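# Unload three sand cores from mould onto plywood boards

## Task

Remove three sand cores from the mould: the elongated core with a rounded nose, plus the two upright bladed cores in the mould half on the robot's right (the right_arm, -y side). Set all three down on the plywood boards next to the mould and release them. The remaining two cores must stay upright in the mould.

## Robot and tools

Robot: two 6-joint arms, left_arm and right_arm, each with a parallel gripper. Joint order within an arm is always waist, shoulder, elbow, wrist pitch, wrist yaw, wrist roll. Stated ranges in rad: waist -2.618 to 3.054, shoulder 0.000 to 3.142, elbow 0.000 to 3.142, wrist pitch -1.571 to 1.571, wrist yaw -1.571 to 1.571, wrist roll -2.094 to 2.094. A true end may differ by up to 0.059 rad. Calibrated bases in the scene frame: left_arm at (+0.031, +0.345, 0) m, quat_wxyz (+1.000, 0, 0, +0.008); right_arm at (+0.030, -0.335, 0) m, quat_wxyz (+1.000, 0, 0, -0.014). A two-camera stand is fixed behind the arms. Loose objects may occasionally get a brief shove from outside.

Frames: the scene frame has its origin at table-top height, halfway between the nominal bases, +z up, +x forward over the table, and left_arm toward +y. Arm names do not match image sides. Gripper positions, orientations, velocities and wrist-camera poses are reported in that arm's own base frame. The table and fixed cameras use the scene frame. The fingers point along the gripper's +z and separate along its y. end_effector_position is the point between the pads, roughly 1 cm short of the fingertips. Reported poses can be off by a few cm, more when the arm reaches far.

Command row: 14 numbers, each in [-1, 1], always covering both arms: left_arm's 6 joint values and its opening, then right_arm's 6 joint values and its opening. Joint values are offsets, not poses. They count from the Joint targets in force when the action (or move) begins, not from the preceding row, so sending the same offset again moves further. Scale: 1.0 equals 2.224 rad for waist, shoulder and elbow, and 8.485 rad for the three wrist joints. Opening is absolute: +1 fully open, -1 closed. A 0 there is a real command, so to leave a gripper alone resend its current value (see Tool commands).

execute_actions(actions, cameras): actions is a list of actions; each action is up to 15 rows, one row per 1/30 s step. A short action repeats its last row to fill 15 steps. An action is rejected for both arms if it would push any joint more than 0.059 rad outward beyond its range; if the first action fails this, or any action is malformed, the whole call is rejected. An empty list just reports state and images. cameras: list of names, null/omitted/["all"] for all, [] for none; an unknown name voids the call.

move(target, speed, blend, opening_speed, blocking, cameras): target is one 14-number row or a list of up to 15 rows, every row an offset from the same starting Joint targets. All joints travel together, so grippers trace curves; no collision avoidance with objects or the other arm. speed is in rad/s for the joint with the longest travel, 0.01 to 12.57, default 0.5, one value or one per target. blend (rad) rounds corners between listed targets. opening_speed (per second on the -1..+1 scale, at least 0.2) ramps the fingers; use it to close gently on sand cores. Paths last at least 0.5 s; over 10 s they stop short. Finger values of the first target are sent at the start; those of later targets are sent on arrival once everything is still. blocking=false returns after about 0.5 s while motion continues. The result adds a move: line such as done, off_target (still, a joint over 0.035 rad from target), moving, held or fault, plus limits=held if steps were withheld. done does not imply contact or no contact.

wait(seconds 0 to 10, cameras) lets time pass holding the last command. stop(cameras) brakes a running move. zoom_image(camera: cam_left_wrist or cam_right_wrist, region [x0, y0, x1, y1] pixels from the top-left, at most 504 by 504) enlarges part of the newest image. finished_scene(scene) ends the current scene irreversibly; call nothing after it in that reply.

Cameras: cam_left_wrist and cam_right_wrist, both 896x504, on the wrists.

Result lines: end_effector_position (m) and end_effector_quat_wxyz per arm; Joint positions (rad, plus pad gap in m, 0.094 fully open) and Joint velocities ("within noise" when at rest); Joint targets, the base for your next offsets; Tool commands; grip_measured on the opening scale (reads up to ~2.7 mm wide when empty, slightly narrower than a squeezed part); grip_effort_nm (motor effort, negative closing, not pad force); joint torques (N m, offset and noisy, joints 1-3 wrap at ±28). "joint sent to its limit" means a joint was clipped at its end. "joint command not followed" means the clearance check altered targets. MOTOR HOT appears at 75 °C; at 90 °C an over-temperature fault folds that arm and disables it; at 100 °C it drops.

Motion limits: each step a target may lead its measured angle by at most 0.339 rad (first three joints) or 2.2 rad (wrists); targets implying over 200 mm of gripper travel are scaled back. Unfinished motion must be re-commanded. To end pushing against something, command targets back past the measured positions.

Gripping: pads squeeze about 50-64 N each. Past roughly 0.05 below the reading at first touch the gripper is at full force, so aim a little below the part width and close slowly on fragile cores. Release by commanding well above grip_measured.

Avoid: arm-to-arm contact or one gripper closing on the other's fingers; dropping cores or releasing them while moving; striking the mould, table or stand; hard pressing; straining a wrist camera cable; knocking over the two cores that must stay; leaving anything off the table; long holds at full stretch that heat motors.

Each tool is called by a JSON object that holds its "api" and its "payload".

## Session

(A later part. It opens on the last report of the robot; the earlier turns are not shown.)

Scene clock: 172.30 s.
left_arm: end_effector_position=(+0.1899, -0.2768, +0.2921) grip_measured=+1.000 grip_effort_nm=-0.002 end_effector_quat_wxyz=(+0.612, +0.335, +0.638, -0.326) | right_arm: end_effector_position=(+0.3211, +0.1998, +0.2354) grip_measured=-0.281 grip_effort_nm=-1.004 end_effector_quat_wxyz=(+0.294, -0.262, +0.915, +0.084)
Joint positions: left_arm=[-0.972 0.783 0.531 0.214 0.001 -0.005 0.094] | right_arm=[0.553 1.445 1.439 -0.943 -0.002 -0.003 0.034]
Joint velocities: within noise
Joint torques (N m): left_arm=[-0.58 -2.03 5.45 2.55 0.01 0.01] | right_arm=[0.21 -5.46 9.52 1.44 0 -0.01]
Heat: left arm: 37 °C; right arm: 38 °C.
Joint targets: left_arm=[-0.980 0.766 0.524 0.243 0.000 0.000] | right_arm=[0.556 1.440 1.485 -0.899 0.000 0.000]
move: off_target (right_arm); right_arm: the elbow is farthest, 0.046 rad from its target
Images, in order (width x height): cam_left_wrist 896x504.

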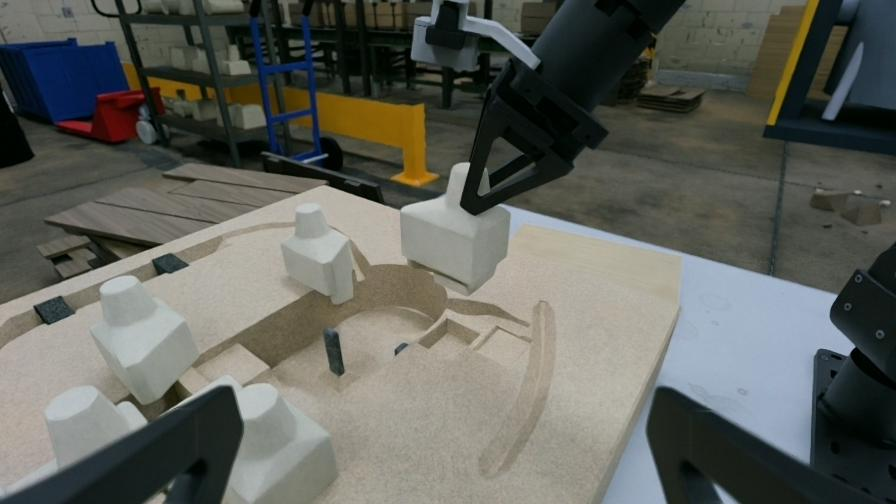

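{"api": "move", "payload": {"target": [-0.09,0,0,0,0,0,1,-0.4519,-0.1596,-0.1843,0.0123,0,0,-0.5], "speed": 0.8}}

Scene clock: 195.37 s.
left_arm: end_effector_position=(+0.1310, -0.3091, +0.2924) grip_measured=+1.000 grip_effort_nm=-0.002 end_effector_quat_wxyz=(+0.577, +0.397, +0.601, -0.385) | right_arm: end_effector_position=(+0.2737, -0.1305, +0.2039) grip_measured=-0.281 grip_effort_nm=-1.004 end_effector_quat_wxyz=(+0.310, +0.209, +0.925, -0.073)
Joint positions: left_arm=[-1.173 0.783 0.531 0.215 0.001 -0.005 0.094] | right_arm=[-0.446 1.118 1.069 -0.874 0.004 -0.003 0.034]
Joint velocities: within noise
Joint torques (N m): left_arm=[-0.53 -2.07 5.42 2.51 0.02 -0.02] | right_arm=[-0.23 -5.27 6.42 1.8 -0.05 0]
Heat: left arm: 39 °C; right arm: 39 °C.
Joint targets: left_arm=[-1.180 0.766 0.524 0.243 0.000 0.000] | right_arm=[-0.449 1.085 1.075 -0.795 0.000 0.000]
move: off_target (right_arm); right_arm: the wrist pitch is farthest, 0.079 rad from its target

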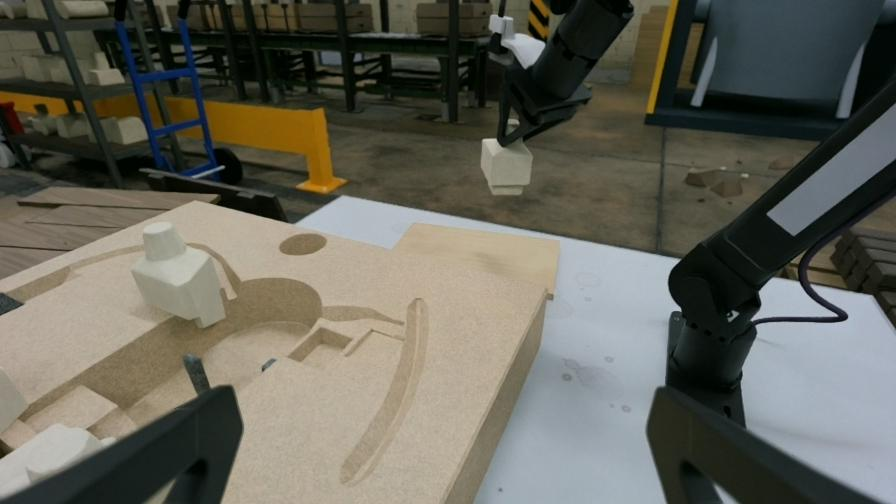

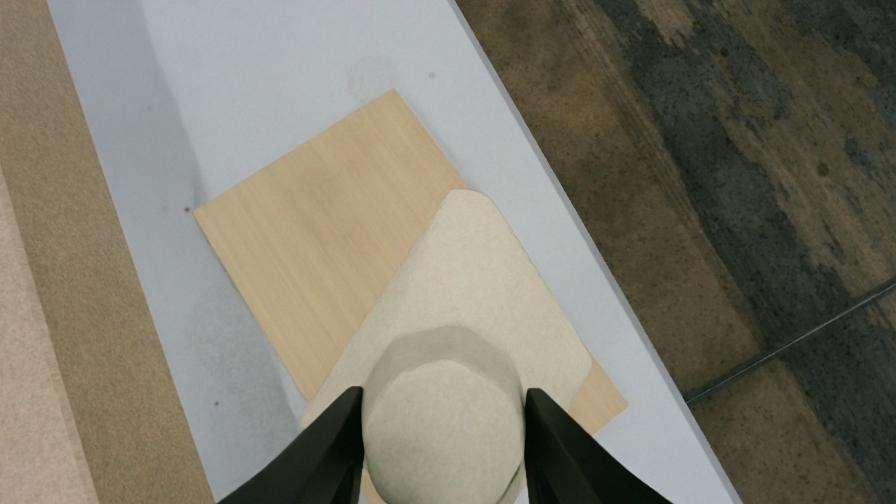

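{"api": "zoom_image", "payload": {"camera": "cam_left_wrist", "region": [440, 100, 600, 220]}}

Scaled by 3.150.

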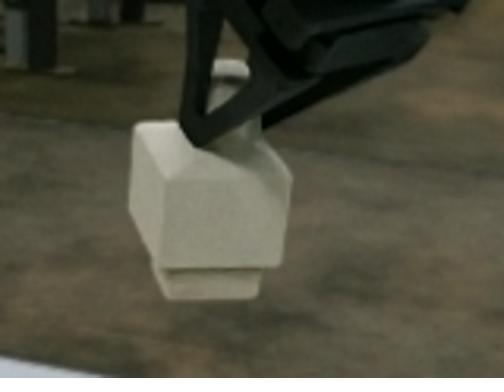

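{"api": "move", "payload": {"target": [0,0,0,0,0,0,1,0,-0.0037,-0.1803,0.0487,0,0,-0.5], "speed": 0.5}}

Scene clock: 205.40 s.
left_arm: end_effector_position=(+0.1310, -0.3091, +0.2924) grip_measured=+1.000 grip_effort_nm=0.002 end_effector_quat_wxyz=(+0.577, +0.397, +0.601, -0.385) | right_arm: end_effector_position=(+0.2748, -0.1305, +0.1101) grip_measured=-0.281 grip_effort_nm=-0.999 end_effector_quat_wxyz=(+0.322, +0.206, +0.921, -0.075)
Joint positions: left_arm=[-1.173 0.783 0.531 0.215 0.001 -0.005 0.094] | right_arm=[-0.445 1.101 0.67 -0.467 0.002 -0.005 0.034]
Joint velocities: within noise
Joint torques (N m): left_arm=[-0.5 -2.1 5.42 2.53 0.03 0.01] | right_arm=[-0.36 -4.48 6.34 1.91 -0.03 0.01]
Heat: left arm: 39 °C; right arm: 40 °C.
Joint targets: left_arm=[-1.180 0.766 0.524 0.242 0.000 0.000] | right_arm=[-0.449 1.077 0.674 -0.382 -0.001 0.000]
move: off_target (right_arm); right_arm: the wrist pitch is farthest, 0.085 rad from its target

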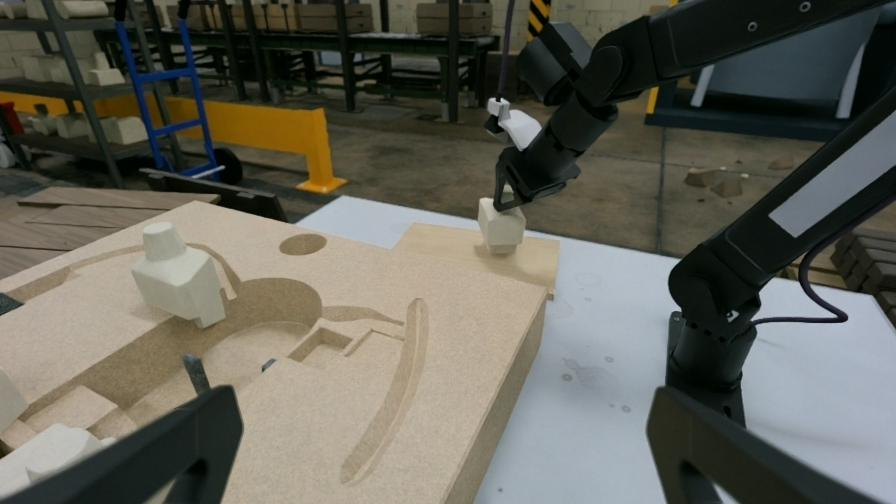

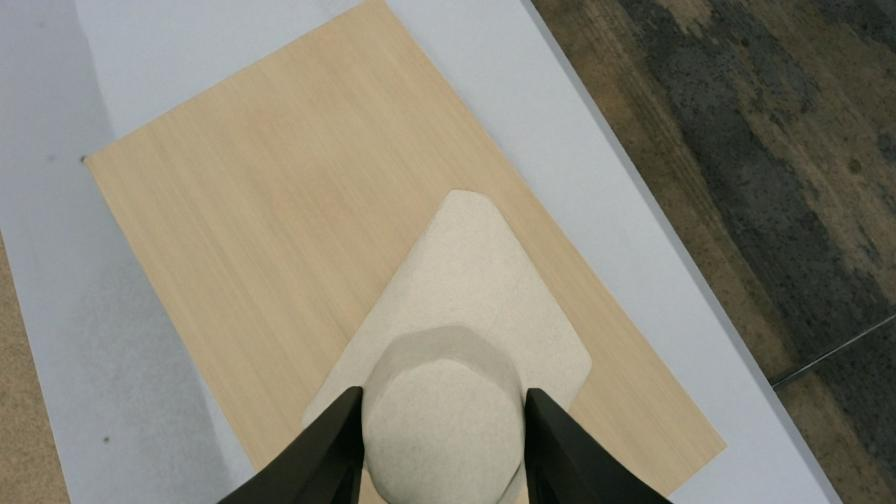

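{"api": "zoom_image", "payload": {"camera": "cam_left_wrist", "region": [440, 160, 600, 280]}}

Scaled by 3.150.

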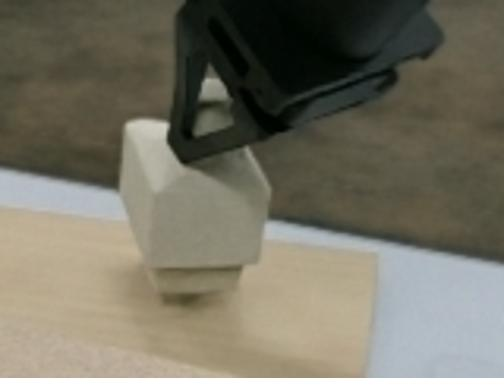

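{"api": "move", "payload": {"target": [0,0,0,0,0,0,1,0,0.003,-0.0093,0.003,0,0,-0.5], "speed": 0.2, "cameras": []}}

{"api": "move", "payload": {"target": [0,0,0,0,0,0,1,0,0.003,-0.0093,0.003,0,0,-0.5], "speed": 0.2, "cameras": ["cam_left_wrist"]}}

{"api": "zoom_image", "payload": {"camera": "cam_left_wrist", "region": [440, 160, 600, 280]}}

Scene clock: 214.10 s.
left_arm: end_effector_position=(+0.1310, -0.3091, +0.2924) grip_measured=+1.000 grip_effort_nm=-0.002 end_effector_quat_wxyz=(+0.577, +0.397, +0.601, -0.385) | right_arm: end_effector_position=(+0.2766, -0.1313, +0.1079) grip_measured=-0.281 grip_effort_nm=-1.004 end_effector_quat_wxyz=(+0.328, +0.206, +0.919, -0.076)
Joint positions: left_arm=[-1.173 0.783 0.531 0.215 0.001 -0.005 0.094] | right_arm=[-0.445 1.101 0.652 -0.434 0.002 -0.005 0.034]
Joint velocities: within noise
Joint torques (N m): left_arm=[-0.49 -2.02 5.41 2.53 0.03 0.01] | right_arm=[-0.35 -3.89 6.15 1.84 -0.03 0.01]
Heat: left arm: 40 °C; right arm: 40 °C.
Joint targets: left_arm=[-1.180 0.766 0.524 0.242 0.000 0.000] | right_arm=[-0.449 1.084 0.653 -0.356 -0.001 0.000]
move: off_target (right_arm); right_arm: the wrist pitch is farthest, 0.077 rad from its target
No camera images: "cameras" was empty.

Scene clock: 214.87 s.
left_arm: end_effector_position=(+0.1310, -0.3091, +0.2924) grip_measured=+1.000 grip_effort_nm=-0.002 end_effector_quat_wxyz=(+0.577, +0.397, +0.601, -0.385) | right_arm: end_effector_position=(+0.2791, -0.1325, +0.1071) grip_measured=-0.281 grip_effort_nm=-1.004 end_effector_quat_wxyz=(+0.337, +0.205, +0.916, -0.078)
Joint positions: left_arm=[-1.173 0.783 0.531 0.215 0.001 -0.005 0.094] | right_arm=[-0.445 1.101 0.636 -0.4 0.002 -0.005 0.034]
Joint velocities: within noise
Joint torques (N m): left_arm=[-0.5 -1.96 5.34 2.53 -0.01 0.01] | right_arm=[-0.35 -3.34 5.82 1.77 -0.04 0.02]
Heat: left arm: 40 °C; right arm: 40 °C.
Joint targets: left_arm=[-1.180 0.766 0.524 0.242 0.000 0.000] | right_arm=[-0.449 1.090 0.633 -0.331 -0.001 0.000]
move: off_target (right_arm); right_arm: the wrist pitch is farthest, 0.069 rad from its target
Images, in order (width x height): cam_left_wrist 896x504.

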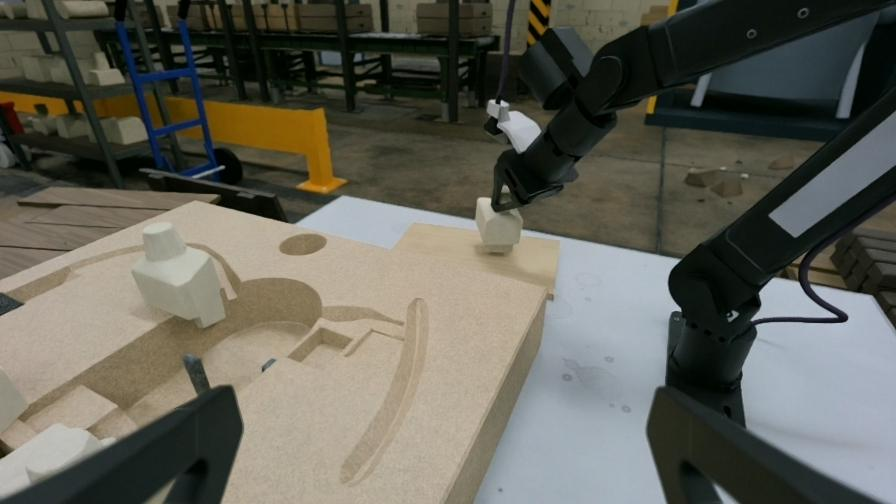

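Scaled by 3.150.

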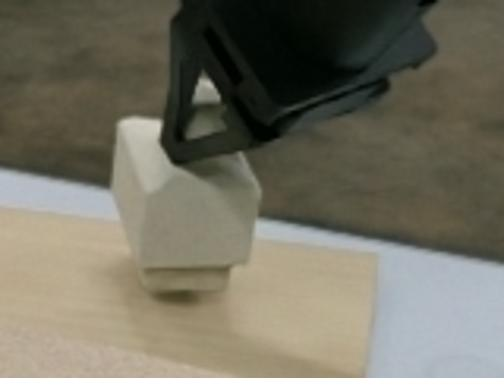

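{"api": "move", "payload": {"target": [0,0,0,0,0,0,1,0,0.0,0.0,-0.0035,0,0,-0.5], "speed": 0.3, "cameras": []}}

{"api": "move", "payload": {"target": [0,0,0,0,0,0,1,0,0.0,0.0,0,0,0,0.2], "opening_speed": 0.4}}

{"api": "zoom_image", "payload": {"camera": "cam_left_wrist", "region": [440, 160, 600, 280]}}

Scene clock: 226.07 s.
left_arm: end_effector_position=(+0.1310, -0.3091, +0.2925) grip_measured=+1.000 grip_effort_nm=-0.002 end_effector_quat_wxyz=(+0.577, +0.397, +0.601, -0.386) | right_arm: end_effector_position=(+0.2792, -0.1325, +0.1072) grip_measured=-0.281 grip_effort_nm=-1.009 end_effector_quat_wxyz=(+0.337, +0.205, +0.915, -0.078)
Joint positions: left_arm=[-1.173 0.783 0.531 0.216 0.001 -0.005 0.094] | right_arm=[-0.445 1.101 0.636 -0.399 0.002 -0.005 0.034]
Joint velocities: within noise
Joint torques (N m): left_arm=[-0.51 -2.04 5.35 2.52 0.01 0.01] | right_arm=[-0.36 -3.33 5.81 1.51 -0.03 0.02]
Heat: left arm: 40 °C; right arm: 40 °C.
Joint targets: left_arm=[-1.180 0.766 0.524 0.243 0.000 0.000] | right_arm=[-0.449 1.090 0.633 -0.360 -0.001 0.000]
move: off_target (right_arm); right_arm: the wrist pitch is farthest, 0.038 rad from its target
No camera images: "cameras" was empty.

Scene clock: 228.03 s.
left_arm: end_effector_position=(+0.1310, -0.3091, +0.2925) grip_measured=+1.000 grip_effort_nm=-0.002 end_effector_quat_wxyz=(+0.577, +0.397, +0.601, -0.386) | right_arm: end_effector_position=(+0.2807, -0.1313, +0.1079) grip_measured=+0.197 grip_effort_nm=0.173 end_effector_quat_wxyz=(+0.340, +0.203, +0.915, -0.074)
Joint positions: left_arm=[-1.173 0.783 0.531 0.216 0.001 -0.005 0.094] | right_arm=[-0.445 1.101 0.636 -0.395 -0.008 -0.005 0.056]
Joint velocities: within noise
Joint torques (N m): left_arm=[-0.43 -2.06 5.48 2.53 0.03 0] | right_arm=[-0.34 -3.36 5.76 1.46 0.06 0.01]
Heat: left arm: 40 °C; right arm: 40 °C.
Joint targets: left_arm=[-1.180 0.766 0.524 0.243 0.000 0.000] | right_arm=[-0.449 1.090 0.633 -0.360 -0.001 0.000]
move: done

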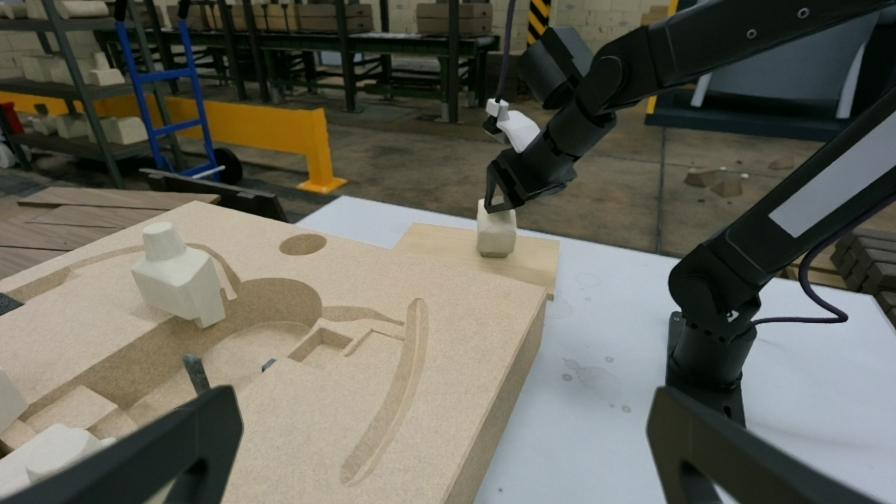

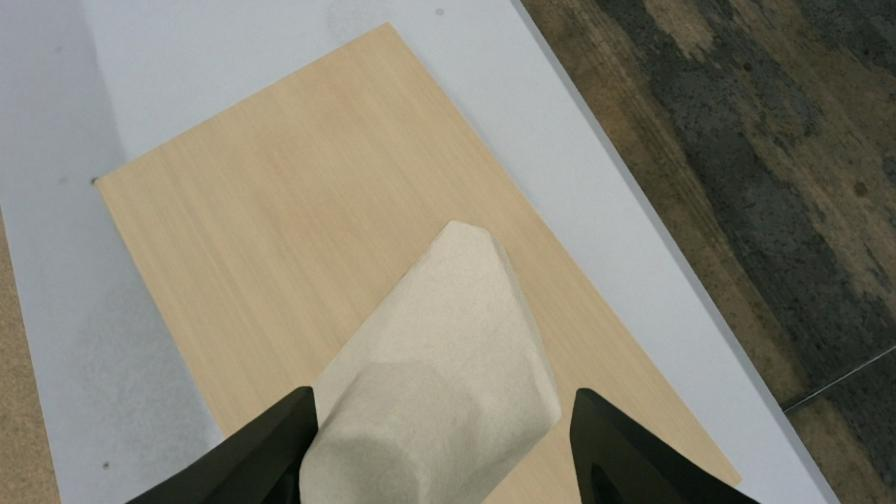

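Scaled by 3.150.

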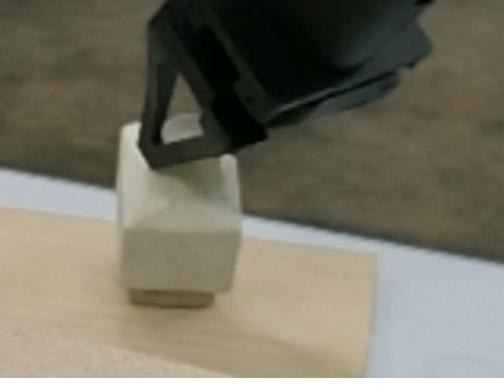

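{"api": "move", "payload": {"target": [0,0,0,0,0,0,1,0,0.0,0.0,0,0,0,1], "opening_speed": 0.4}}

{"api": "zoom_image", "payload": {"camera": "cam_left_wrist", "region": [440, 160, 600, 280]}}

Scene clock: 232.80 s.
left_arm: end_effector_position=(+0.1310, -0.3091, +0.2925) grip_measured=+1.000 grip_effort_nm=-0.007 end_effector_quat_wxyz=(+0.577, +0.397, +0.601, -0.386) | right_arm: end_effector_position=(+0.2818, -0.1325, +0.1092) grip_measured=+0.997 grip_effort_nm=0.178 end_effector_quat_wxyz=(+0.343, +0.204, +0.914, -0.076)
Joint positions: left_arm=[-1.173 0.783 0.531 0.216 0.001 -0.005 0.094] | right_arm=[-0.445 1.101 0.636 -0.387 -0.005 -0.005 0.094]
Joint velocities: within noise
Joint torques (N m): left_arm=[-0.51 -2.15 5.48 2.51 0.01 -0.01] | right_arm=[-0.35 -3.34 5.82 1.4 0.03 0.01]
Heat: left arm: 41 °C; right arm: 40 °C.
Joint targets: left_arm=[-1.180 0.766 0.524 0.243 0.000 0.000] | right_arm=[-0.449 1.090 0.633 -0.360 0.000 0.000]
move: done

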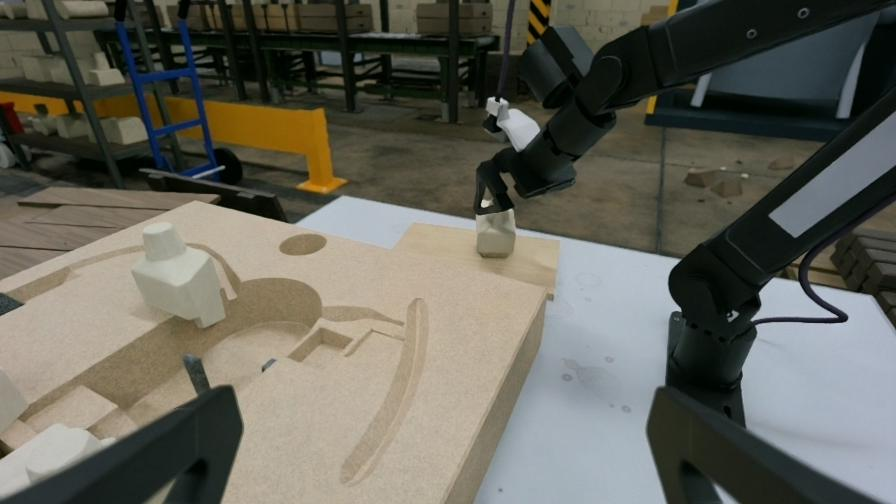

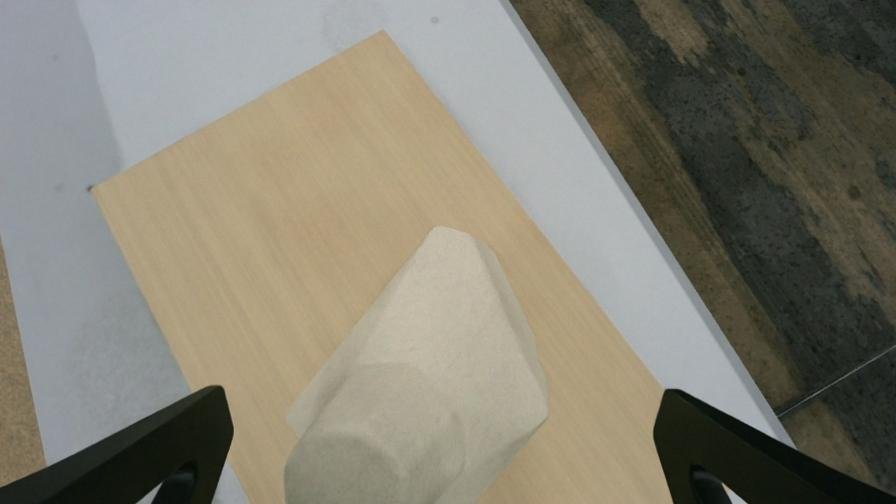

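Scaled by 3.150.

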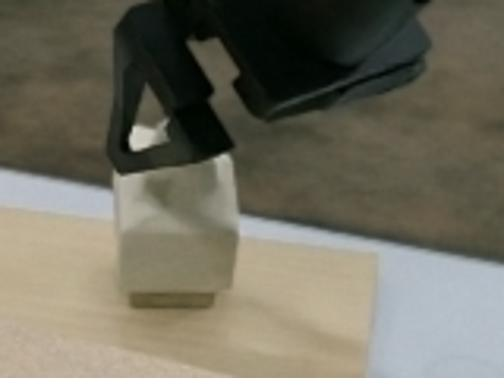

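{"api": "move", "payload": {"target": [[0,0,0,0,0,0,1,0,-0.002,0.1987,-0.0513,0,0,1],[0.1034,0,0,0,0,0,1,0.3748,0.393,0.5247,-0.0153,0,0,1]], "speed": [0.6,1.0], "blend": 0.1}}

Scene clock: 244.60 s.
left_arm: end_effector_position=(+0.1940, -0.2740, +0.2925) grip_measured=+1.000 grip_effort_nm=-0.002 end_effector_quat_wxyz=(+0.615, +0.330, +0.640, -0.321) | right_arm: end_effector_position=(+0.5207, +0.2142, +0.2115) grip_measured=+0.997 grip_effort_nm=0.173 end_effector_quat_wxyz=(+0.410, -0.178, +0.891, +0.081)
Joint positions: left_arm=[-0.958 0.783 0.531 0.216 0 -0.005 0.094] | right_arm=[0.387 1.962 1.769 -0.514 -0.003 -0.005 0.094]
Joint velocities: within noise
Joint torques (N m): left_arm=[0.65 -2.06 5.44 2.49 0.02 0] | right_arm=[-0.31 -9.44 8.75 1.51 0.02 0.01]
Heat: left arm: 41 °C; right arm: 41 °C.
Joint targets: left_arm=[-0.950 0.766 0.524 0.243 0.000 0.000] | right_arm=[0.384 1.964 1.800 -0.490 0.000 0.000]
move: done

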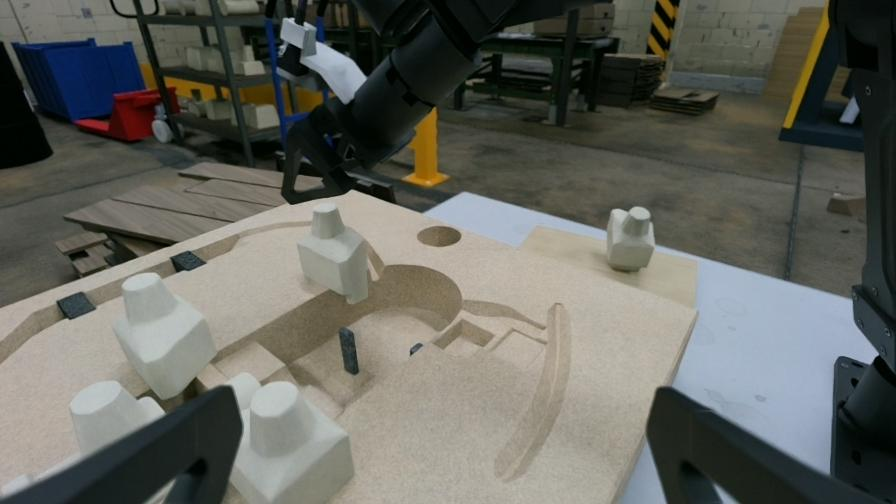

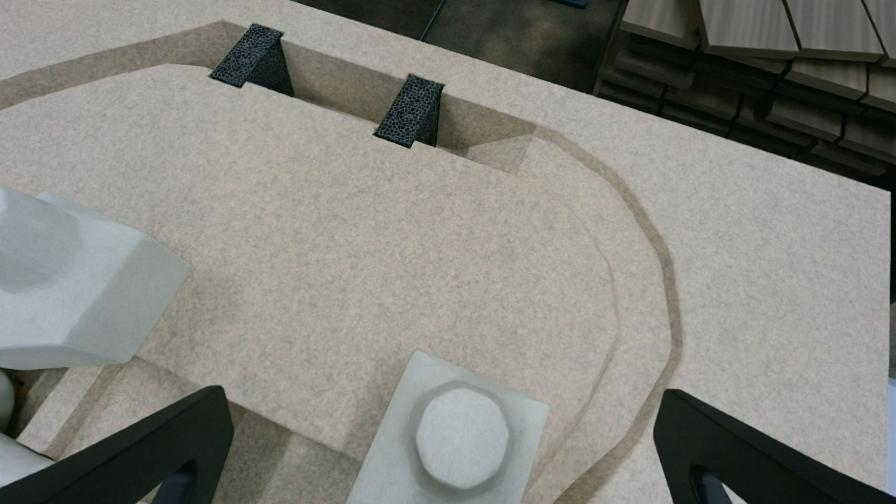

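{"api": "move", "payload": {"target": [[0,0,0,0,0,0,1,-0.0045,-0.0005,-0.107,0.0279,0,0,1],[0,0,0,0,0,0,1,-0.0045,-0.0005,-0.107,0.0279,0,0,-0.5]], "speed": 0.5, "opening_speed": 1.0}}

Scene clock: 253.20 s.
left_arm: end_effector_position=(+0.1940, -0.2740, +0.2925) grip_measured=+1.000 grip_effort_nm=-0.002 end_effector_quat_wxyz=(+0.615, +0.330, +0.640, -0.321) | right_arm: end_effector_position=(+0.5246, +0.2104, +0.1666) grip_measured=-0.344 grip_effort_nm=-1.009 end_effector_quat_wxyz=(+0.425, -0.172, +0.885, +0.081)
Joint positions: left_arm=[-0.958 0.783 0.531 0.216 0 -0.005 0.094] | right_arm=[0.379 1.962 1.566 -0.281 -0.001 -0.005 0.031]
Joint velocities: within noise
Joint torques (N m): left_arm=[0.59 -2.13 5.39 2.5 0.02 -0.02] | right_arm=[-0.44 -9.54 5.93 1.57 -0.01 0.01]
Heat: left arm: 42 °C; right arm: 41 °C.
Joint targets: left_arm=[-0.950 0.766 0.524 0.243 0.000 0.000] | right_arm=[0.374 1.963 1.562 -0.253 -0.001 0.000]
move: done

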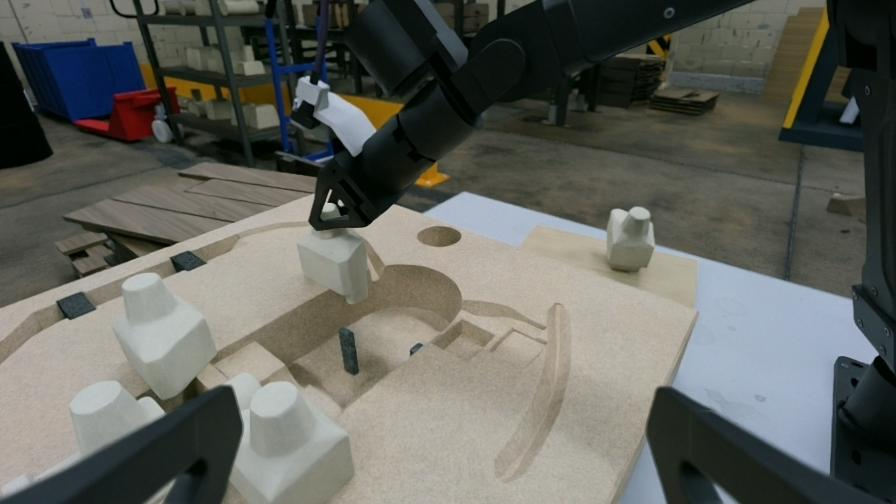

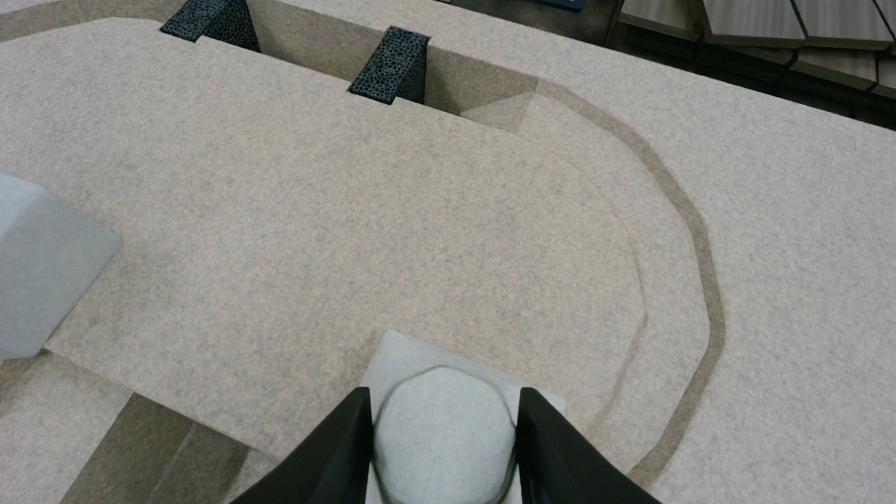

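{"api": "move", "payload": {"target": [[0,0,0,0,0,0,1,0,0,0,0,0,0,0.3],[0,0,0,0,0,0,1,0,0,-0.0148,0.001,0,0,0.3],[0,0,0,0,0,0,1,0,0,-0.0148,0.001,0,0,-0.5]], "speed": 0.4, "opening_speed": 1.0}}

Scene clock: 261.13 s.
left_arm: end_effector_position=(+0.1940, -0.2740, +0.2925) grip_measured=+1.000 grip_effort_nm=0.002 end_effector_quat_wxyz=(+0.615, +0.330, +0.640, -0.321) | right_arm: end_effector_position=(+0.5211, +0.2091, +0.1564) grip_measured=-0.265 grip_effort_nm=-0.999 end_effector_quat_wxyz=(+0.417, -0.171, +0.889, +0.081)
Joint positions: left_arm=[-0.958 0.783 0.531 0.216 0 -0.005 0.094] | right_arm=[0.379 1.962 1.538 -0.268 -0.001 0 0.035]
Joint velocities: within noise
Joint torques (N m): left_arm=[0.55 -2.07 5.39 2.54 0.02 -0.02] | right_arm=[-0.44 -9.5 5.59 1.52 0 -0.05]
Heat: left arm: 42 °C; right arm: 41 °C.
Joint targets: left_arm=[-0.950 0.766 0.524 0.242 0.000 0.000] | right_arm=[0.374 1.963 1.529 -0.245 0.000 0.000]
move: done

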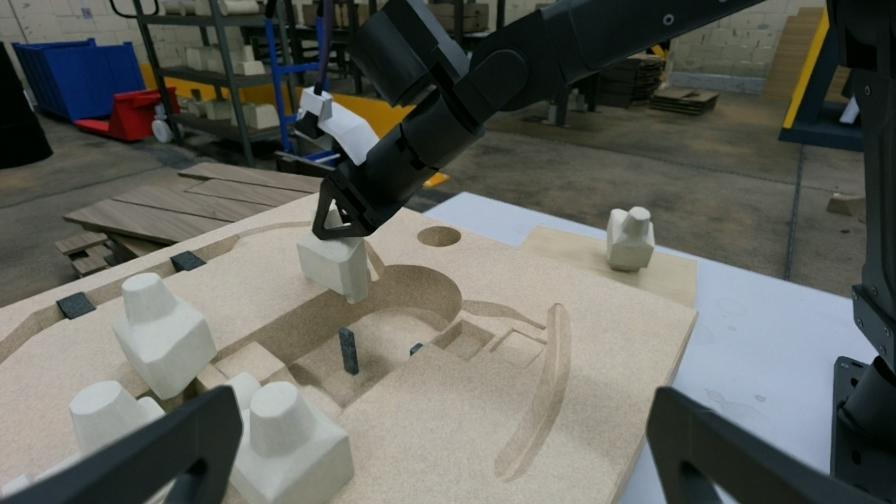

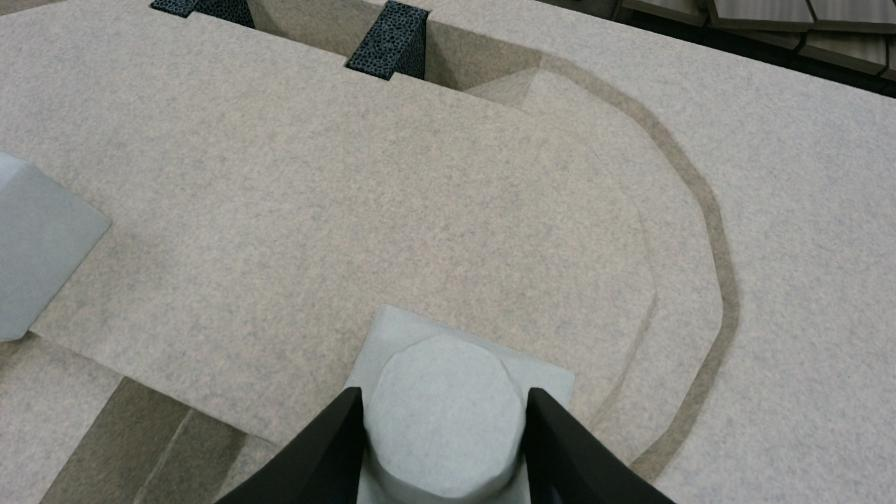

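{"api": "move", "payload": {"target": [[0,0,0,0,0,0,1,0,-0.0081,0.0836,-0.0146,0,0,-0.5],[0,0,0,0,0,0,1,0,-0.0024,0.1709,-0.0354,0,0,-0.5]], "speed": 0.4, "blend": 0.02}}

Scene clock: 268.40 s.
left_arm: end_effector_position=(+0.1940, -0.2740, +0.2925) grip_measured=+1.000 grip_effort_nm=-0.002 end_effector_quat_wxyz=(+0.615, +0.330, +0.640, -0.321) | right_arm: end_effector_position=(+0.5222, +0.2094, +0.2372) grip_measured=-0.268 grip_effort_nm=-1.004 end_effector_quat_wxyz=(+0.416, -0.171, +0.890, +0.080)
Joint positions: left_arm=[-0.958 0.783 0.531 0.216 0 -0.005 0.094] | right_arm=[0.379 1.962 1.863 -0.597 -0.001 0 0.034]
Joint velocities: within noise
Joint torques (N m): left_arm=[0.62 -2.03 5.41 2.55 0.03 -0.02] | right_arm=[-0.47 -9.91 9.96 1.79 -0.01 -0.04]
Heat: left arm: 42 °C; right arm: 41 °C.
Joint targets: left_arm=[-0.950 0.766 0.524 0.242 0.000 0.000] | right_arm=[0.374 1.958 1.909 -0.545 0.000 0.000]
move: off_target (right_arm); right_arm: the wrist pitch is farthest, 0.052 rad from its target

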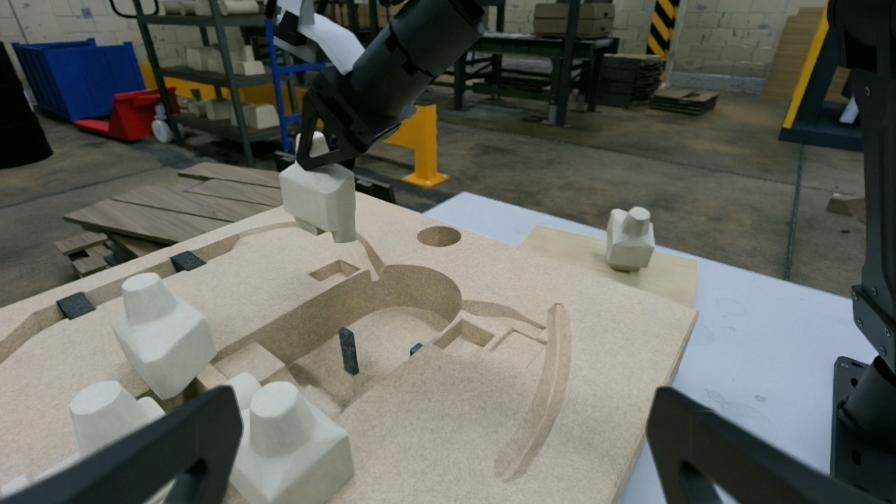

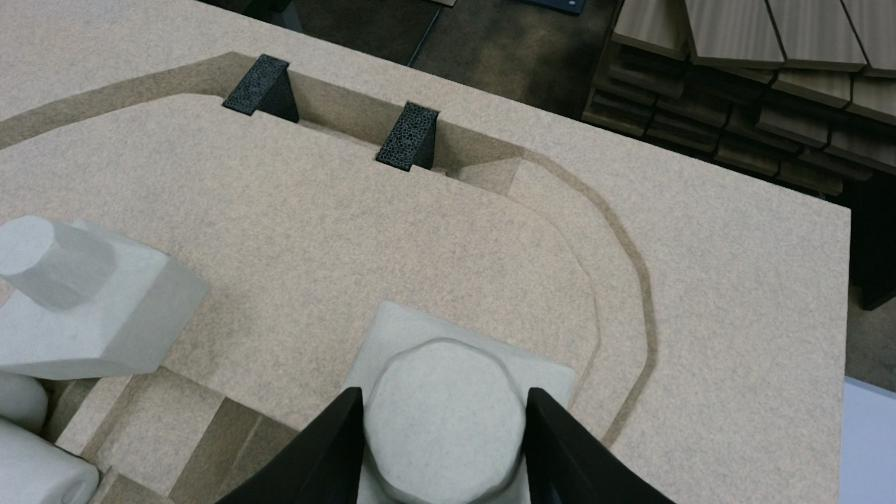

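{"api": "zoom_image", "payload": {"camera": "cam_left_wrist", "region": [250, 130, 390, 290]}}

Scaled by 3.150.

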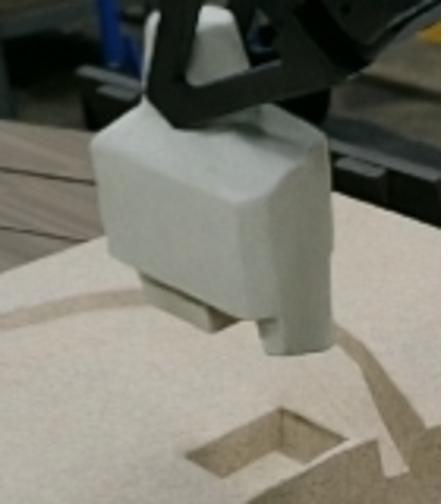

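{"api": "move", "payload": {"target": [[-0.09,0,0,0,0,0,1,-0.3008,-0.277,-0.3759,0.0277,0,0,-0.5],[-0.09,0,0,0,0,0,1,-0.3008,-0.2383,-0.4987,0.0695,0,-0.0295,-0.5]], "speed": [0.9,0.6], "blend": 0.1}}

{"api": "zoom_image", "payload": {"camera": "cam_left_wrist", "region": [370, 140, 600, 290]}}

Scene clock: 282.87 s.
left_arm: end_effector_position=(+0.1402, -0.3050, +0.2926) grip_measured=+1.000 grip_effort_nm=0.007 end_effector_quat_wxyz=(+0.583, +0.388, +0.606, -0.377) | right_arm: end_effector_position=(+0.3909, -0.1193, +0.1194) grip_measured=-0.268 grip_effort_nm=-1.004 end_effector_quat_wxyz=(+0.408, +0.025, +0.905, -0.116)
Joint positions: left_arm=[-1.143 0.783 0.531 0.216 0.001 -0.005 0.094] | right_arm=[-0.296 1.437 0.788 -0.047 0.006 -0.244 0.034]
Joint velocities: within noise
Joint torques (N m): left_arm=[-0.49 -2.09 5.38 2.52 0.03 -0.01] | right_arm=[0.12 -5.72 6.82 2.18 -0.07 -0.08]
Heat: left arm: 43 °C; right arm: 43 °C.
Joint targets: left_arm=[-1.150 0.766 0.524 0.243 0.000 0.000] | right_arm=[-0.295 1.428 0.800 0.045 -0.001 -0.250]
move: off_target (right_arm); right_arm: the wrist pitch is farthest, 0.091 rad from its target

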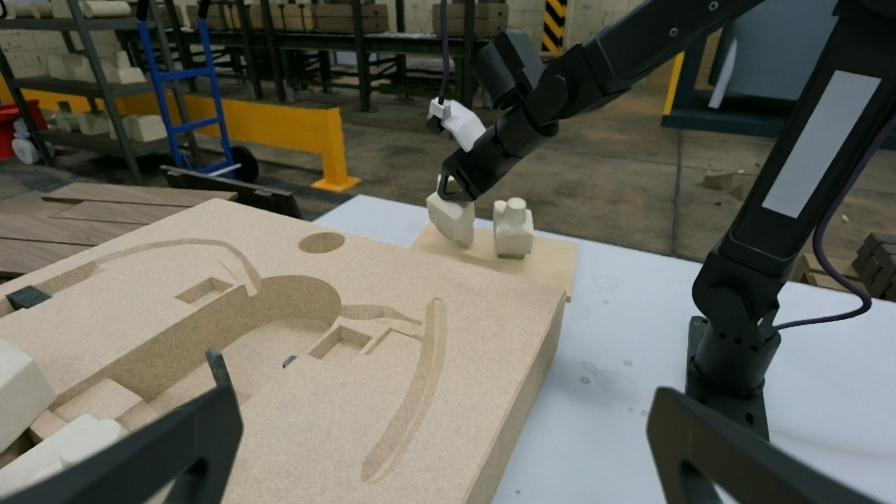

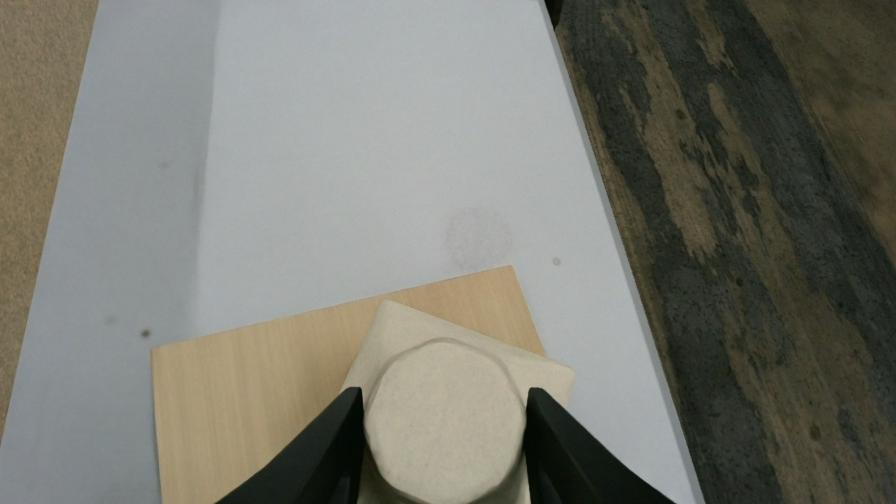

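Scaled by 2.191.

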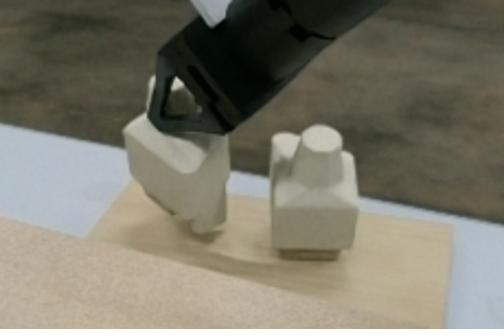

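{"api": "move", "payload": {"target": [0,0,0,0,0,0,1,0,0.0229,0.0375,-0.0149,0,0,-0.5], "speed": 0.3}}

{"api": "zoom_image", "payload": {"camera": "cam_left_wrist", "region": [370, 140, 600, 290]}}

Scene clock: 293.27 s.
left_arm: end_effector_position=(+0.1402, -0.3050, +0.2926) grip_measured=+1.000 grip_effort_nm=0.002 end_effector_quat_wxyz=(+0.583, +0.388, +0.606, -0.377) | right_arm: end_effector_position=(+0.3920, -0.1197, +0.1102) grip_measured=-0.268 grip_effort_nm=-1.009 end_effector_quat_wxyz=(+0.379, +0.024, +0.919, -0.108)
Joint positions: left_arm=[-1.143 0.783 0.531 0.216 0.001 -0.005 0.094] | right_arm=[-0.296 1.48 0.837 -0.117 0.006 -0.247 0.034]
Joint velocities: within noise
Joint torques (N m): left_arm=[-0.5 -2.04 5.45 2.52 0.02 0.01] | right_arm=[0.12 -5.38 9.52 1.58 -0.07 -0.08]
Heat: left arm: 43 °C; right arm: 45 °C.
Joint targets: left_arm=[-1.150 0.766 0.524 0.243 0.000 0.000] | right_arm=[-0.295 1.479 0.883 -0.082 -0.001 -0.250]
move: off_target (right_arm); right_arm: the elbow is farthest, 0.046 rad from its target

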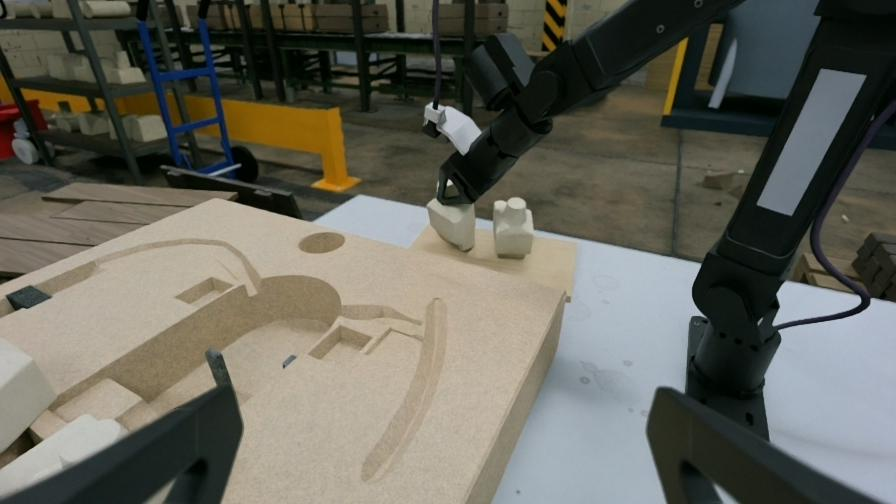

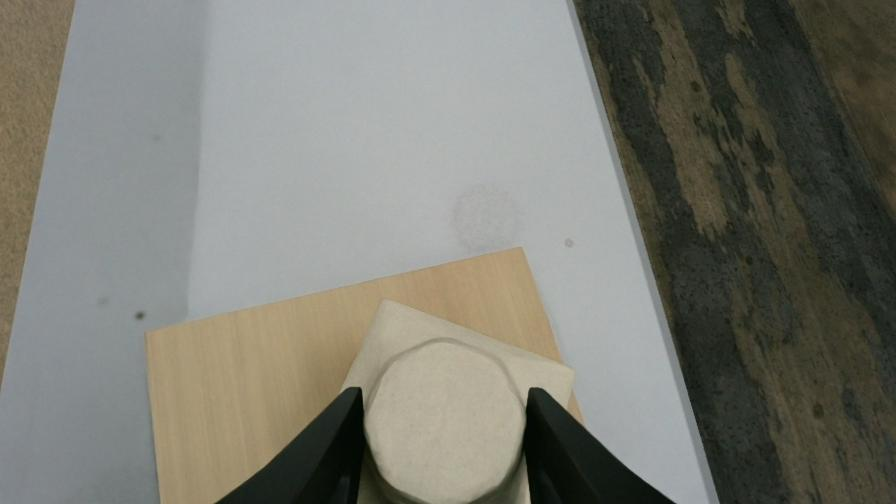

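Scaled by 2.191.

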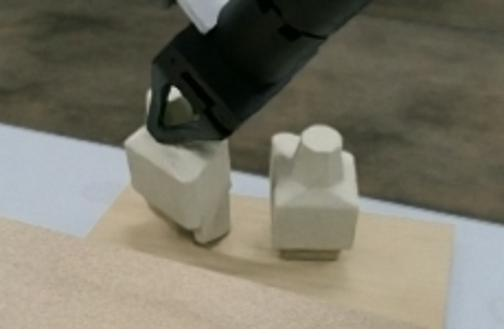

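{"api": "move", "payload": {"target": [0,0,0,0,0,0,1,0,0.0553,0.1358,-0.0493,0,0,-0.5], "speed": 0.3}}

{"api": "zoom_image", "payload": {"camera": "cam_left_wrist", "region": [370, 140, 600, 290]}}

Scene clock: 300.00 s.
left_arm: end_effector_position=(+0.1402, -0.3050, +0.2926) grip_measured=+1.000 grip_effort_nm=-0.007 end_effector_quat_wxyz=(+0.583, +0.388, +0.606, -0.377) | right_arm: end_effector_position=(+0.3925, -0.1198, +0.1160) grip_measured=-0.268 grip_effort_nm=-1.004 end_effector_quat_wxyz=(+0.272, +0.025, +0.959, -0.079)
Joint positions: left_arm=[-1.143 0.783 0.531 0.216 0.001 -0.005 0.094] | right_arm=[-0.296 1.602 1.137 -0.531 0.006 -0.247 0.034]
Joint velocities: within noise
Joint torques (N m): left_arm=[-0.42 -2.15 5.46 2.52 0.02 -0.01] | right_arm=[0.1 -6.37 9.73 1.26 -0.07 -0.08]
Heat: left arm: 44 °C; right arm: 45 °C.
Joint targets: left_arm=[-1.150 0.766 0.524 0.243 0.000 0.000] | right_arm=[-0.295 1.602 1.185 -0.500 -0.001 -0.250]
move: off_target (right_arm); right_arm: the elbow is farthest, 0.048 rad from its target

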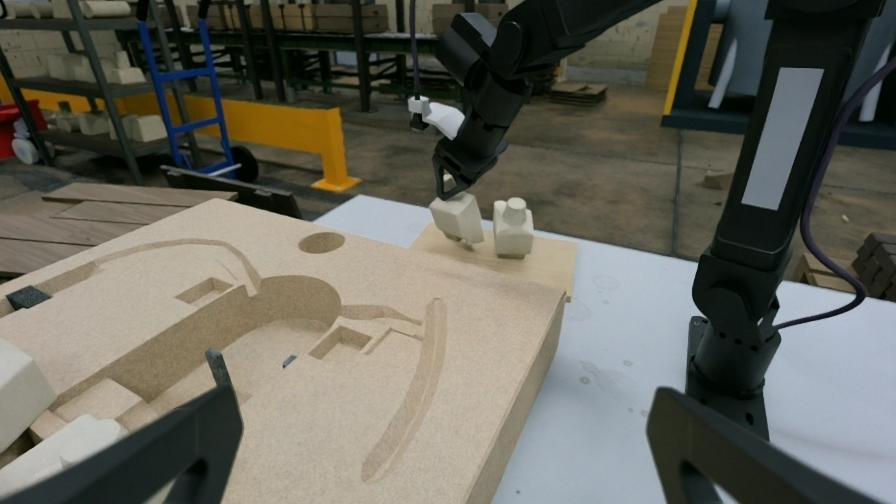

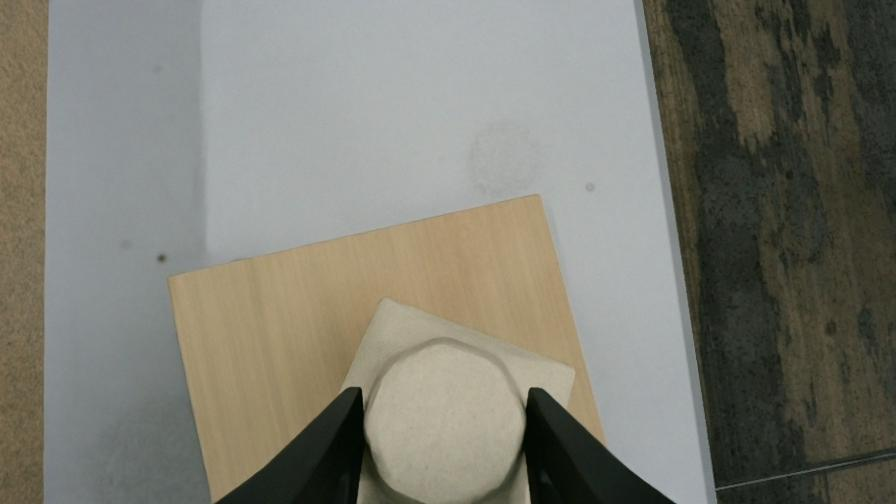

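Scaled by 2.191.

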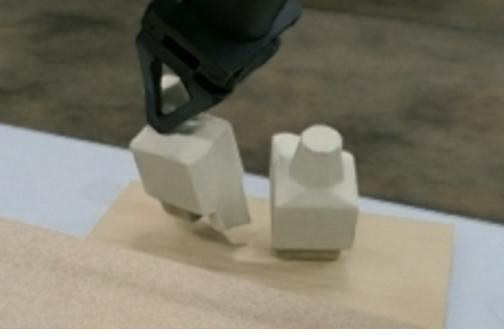

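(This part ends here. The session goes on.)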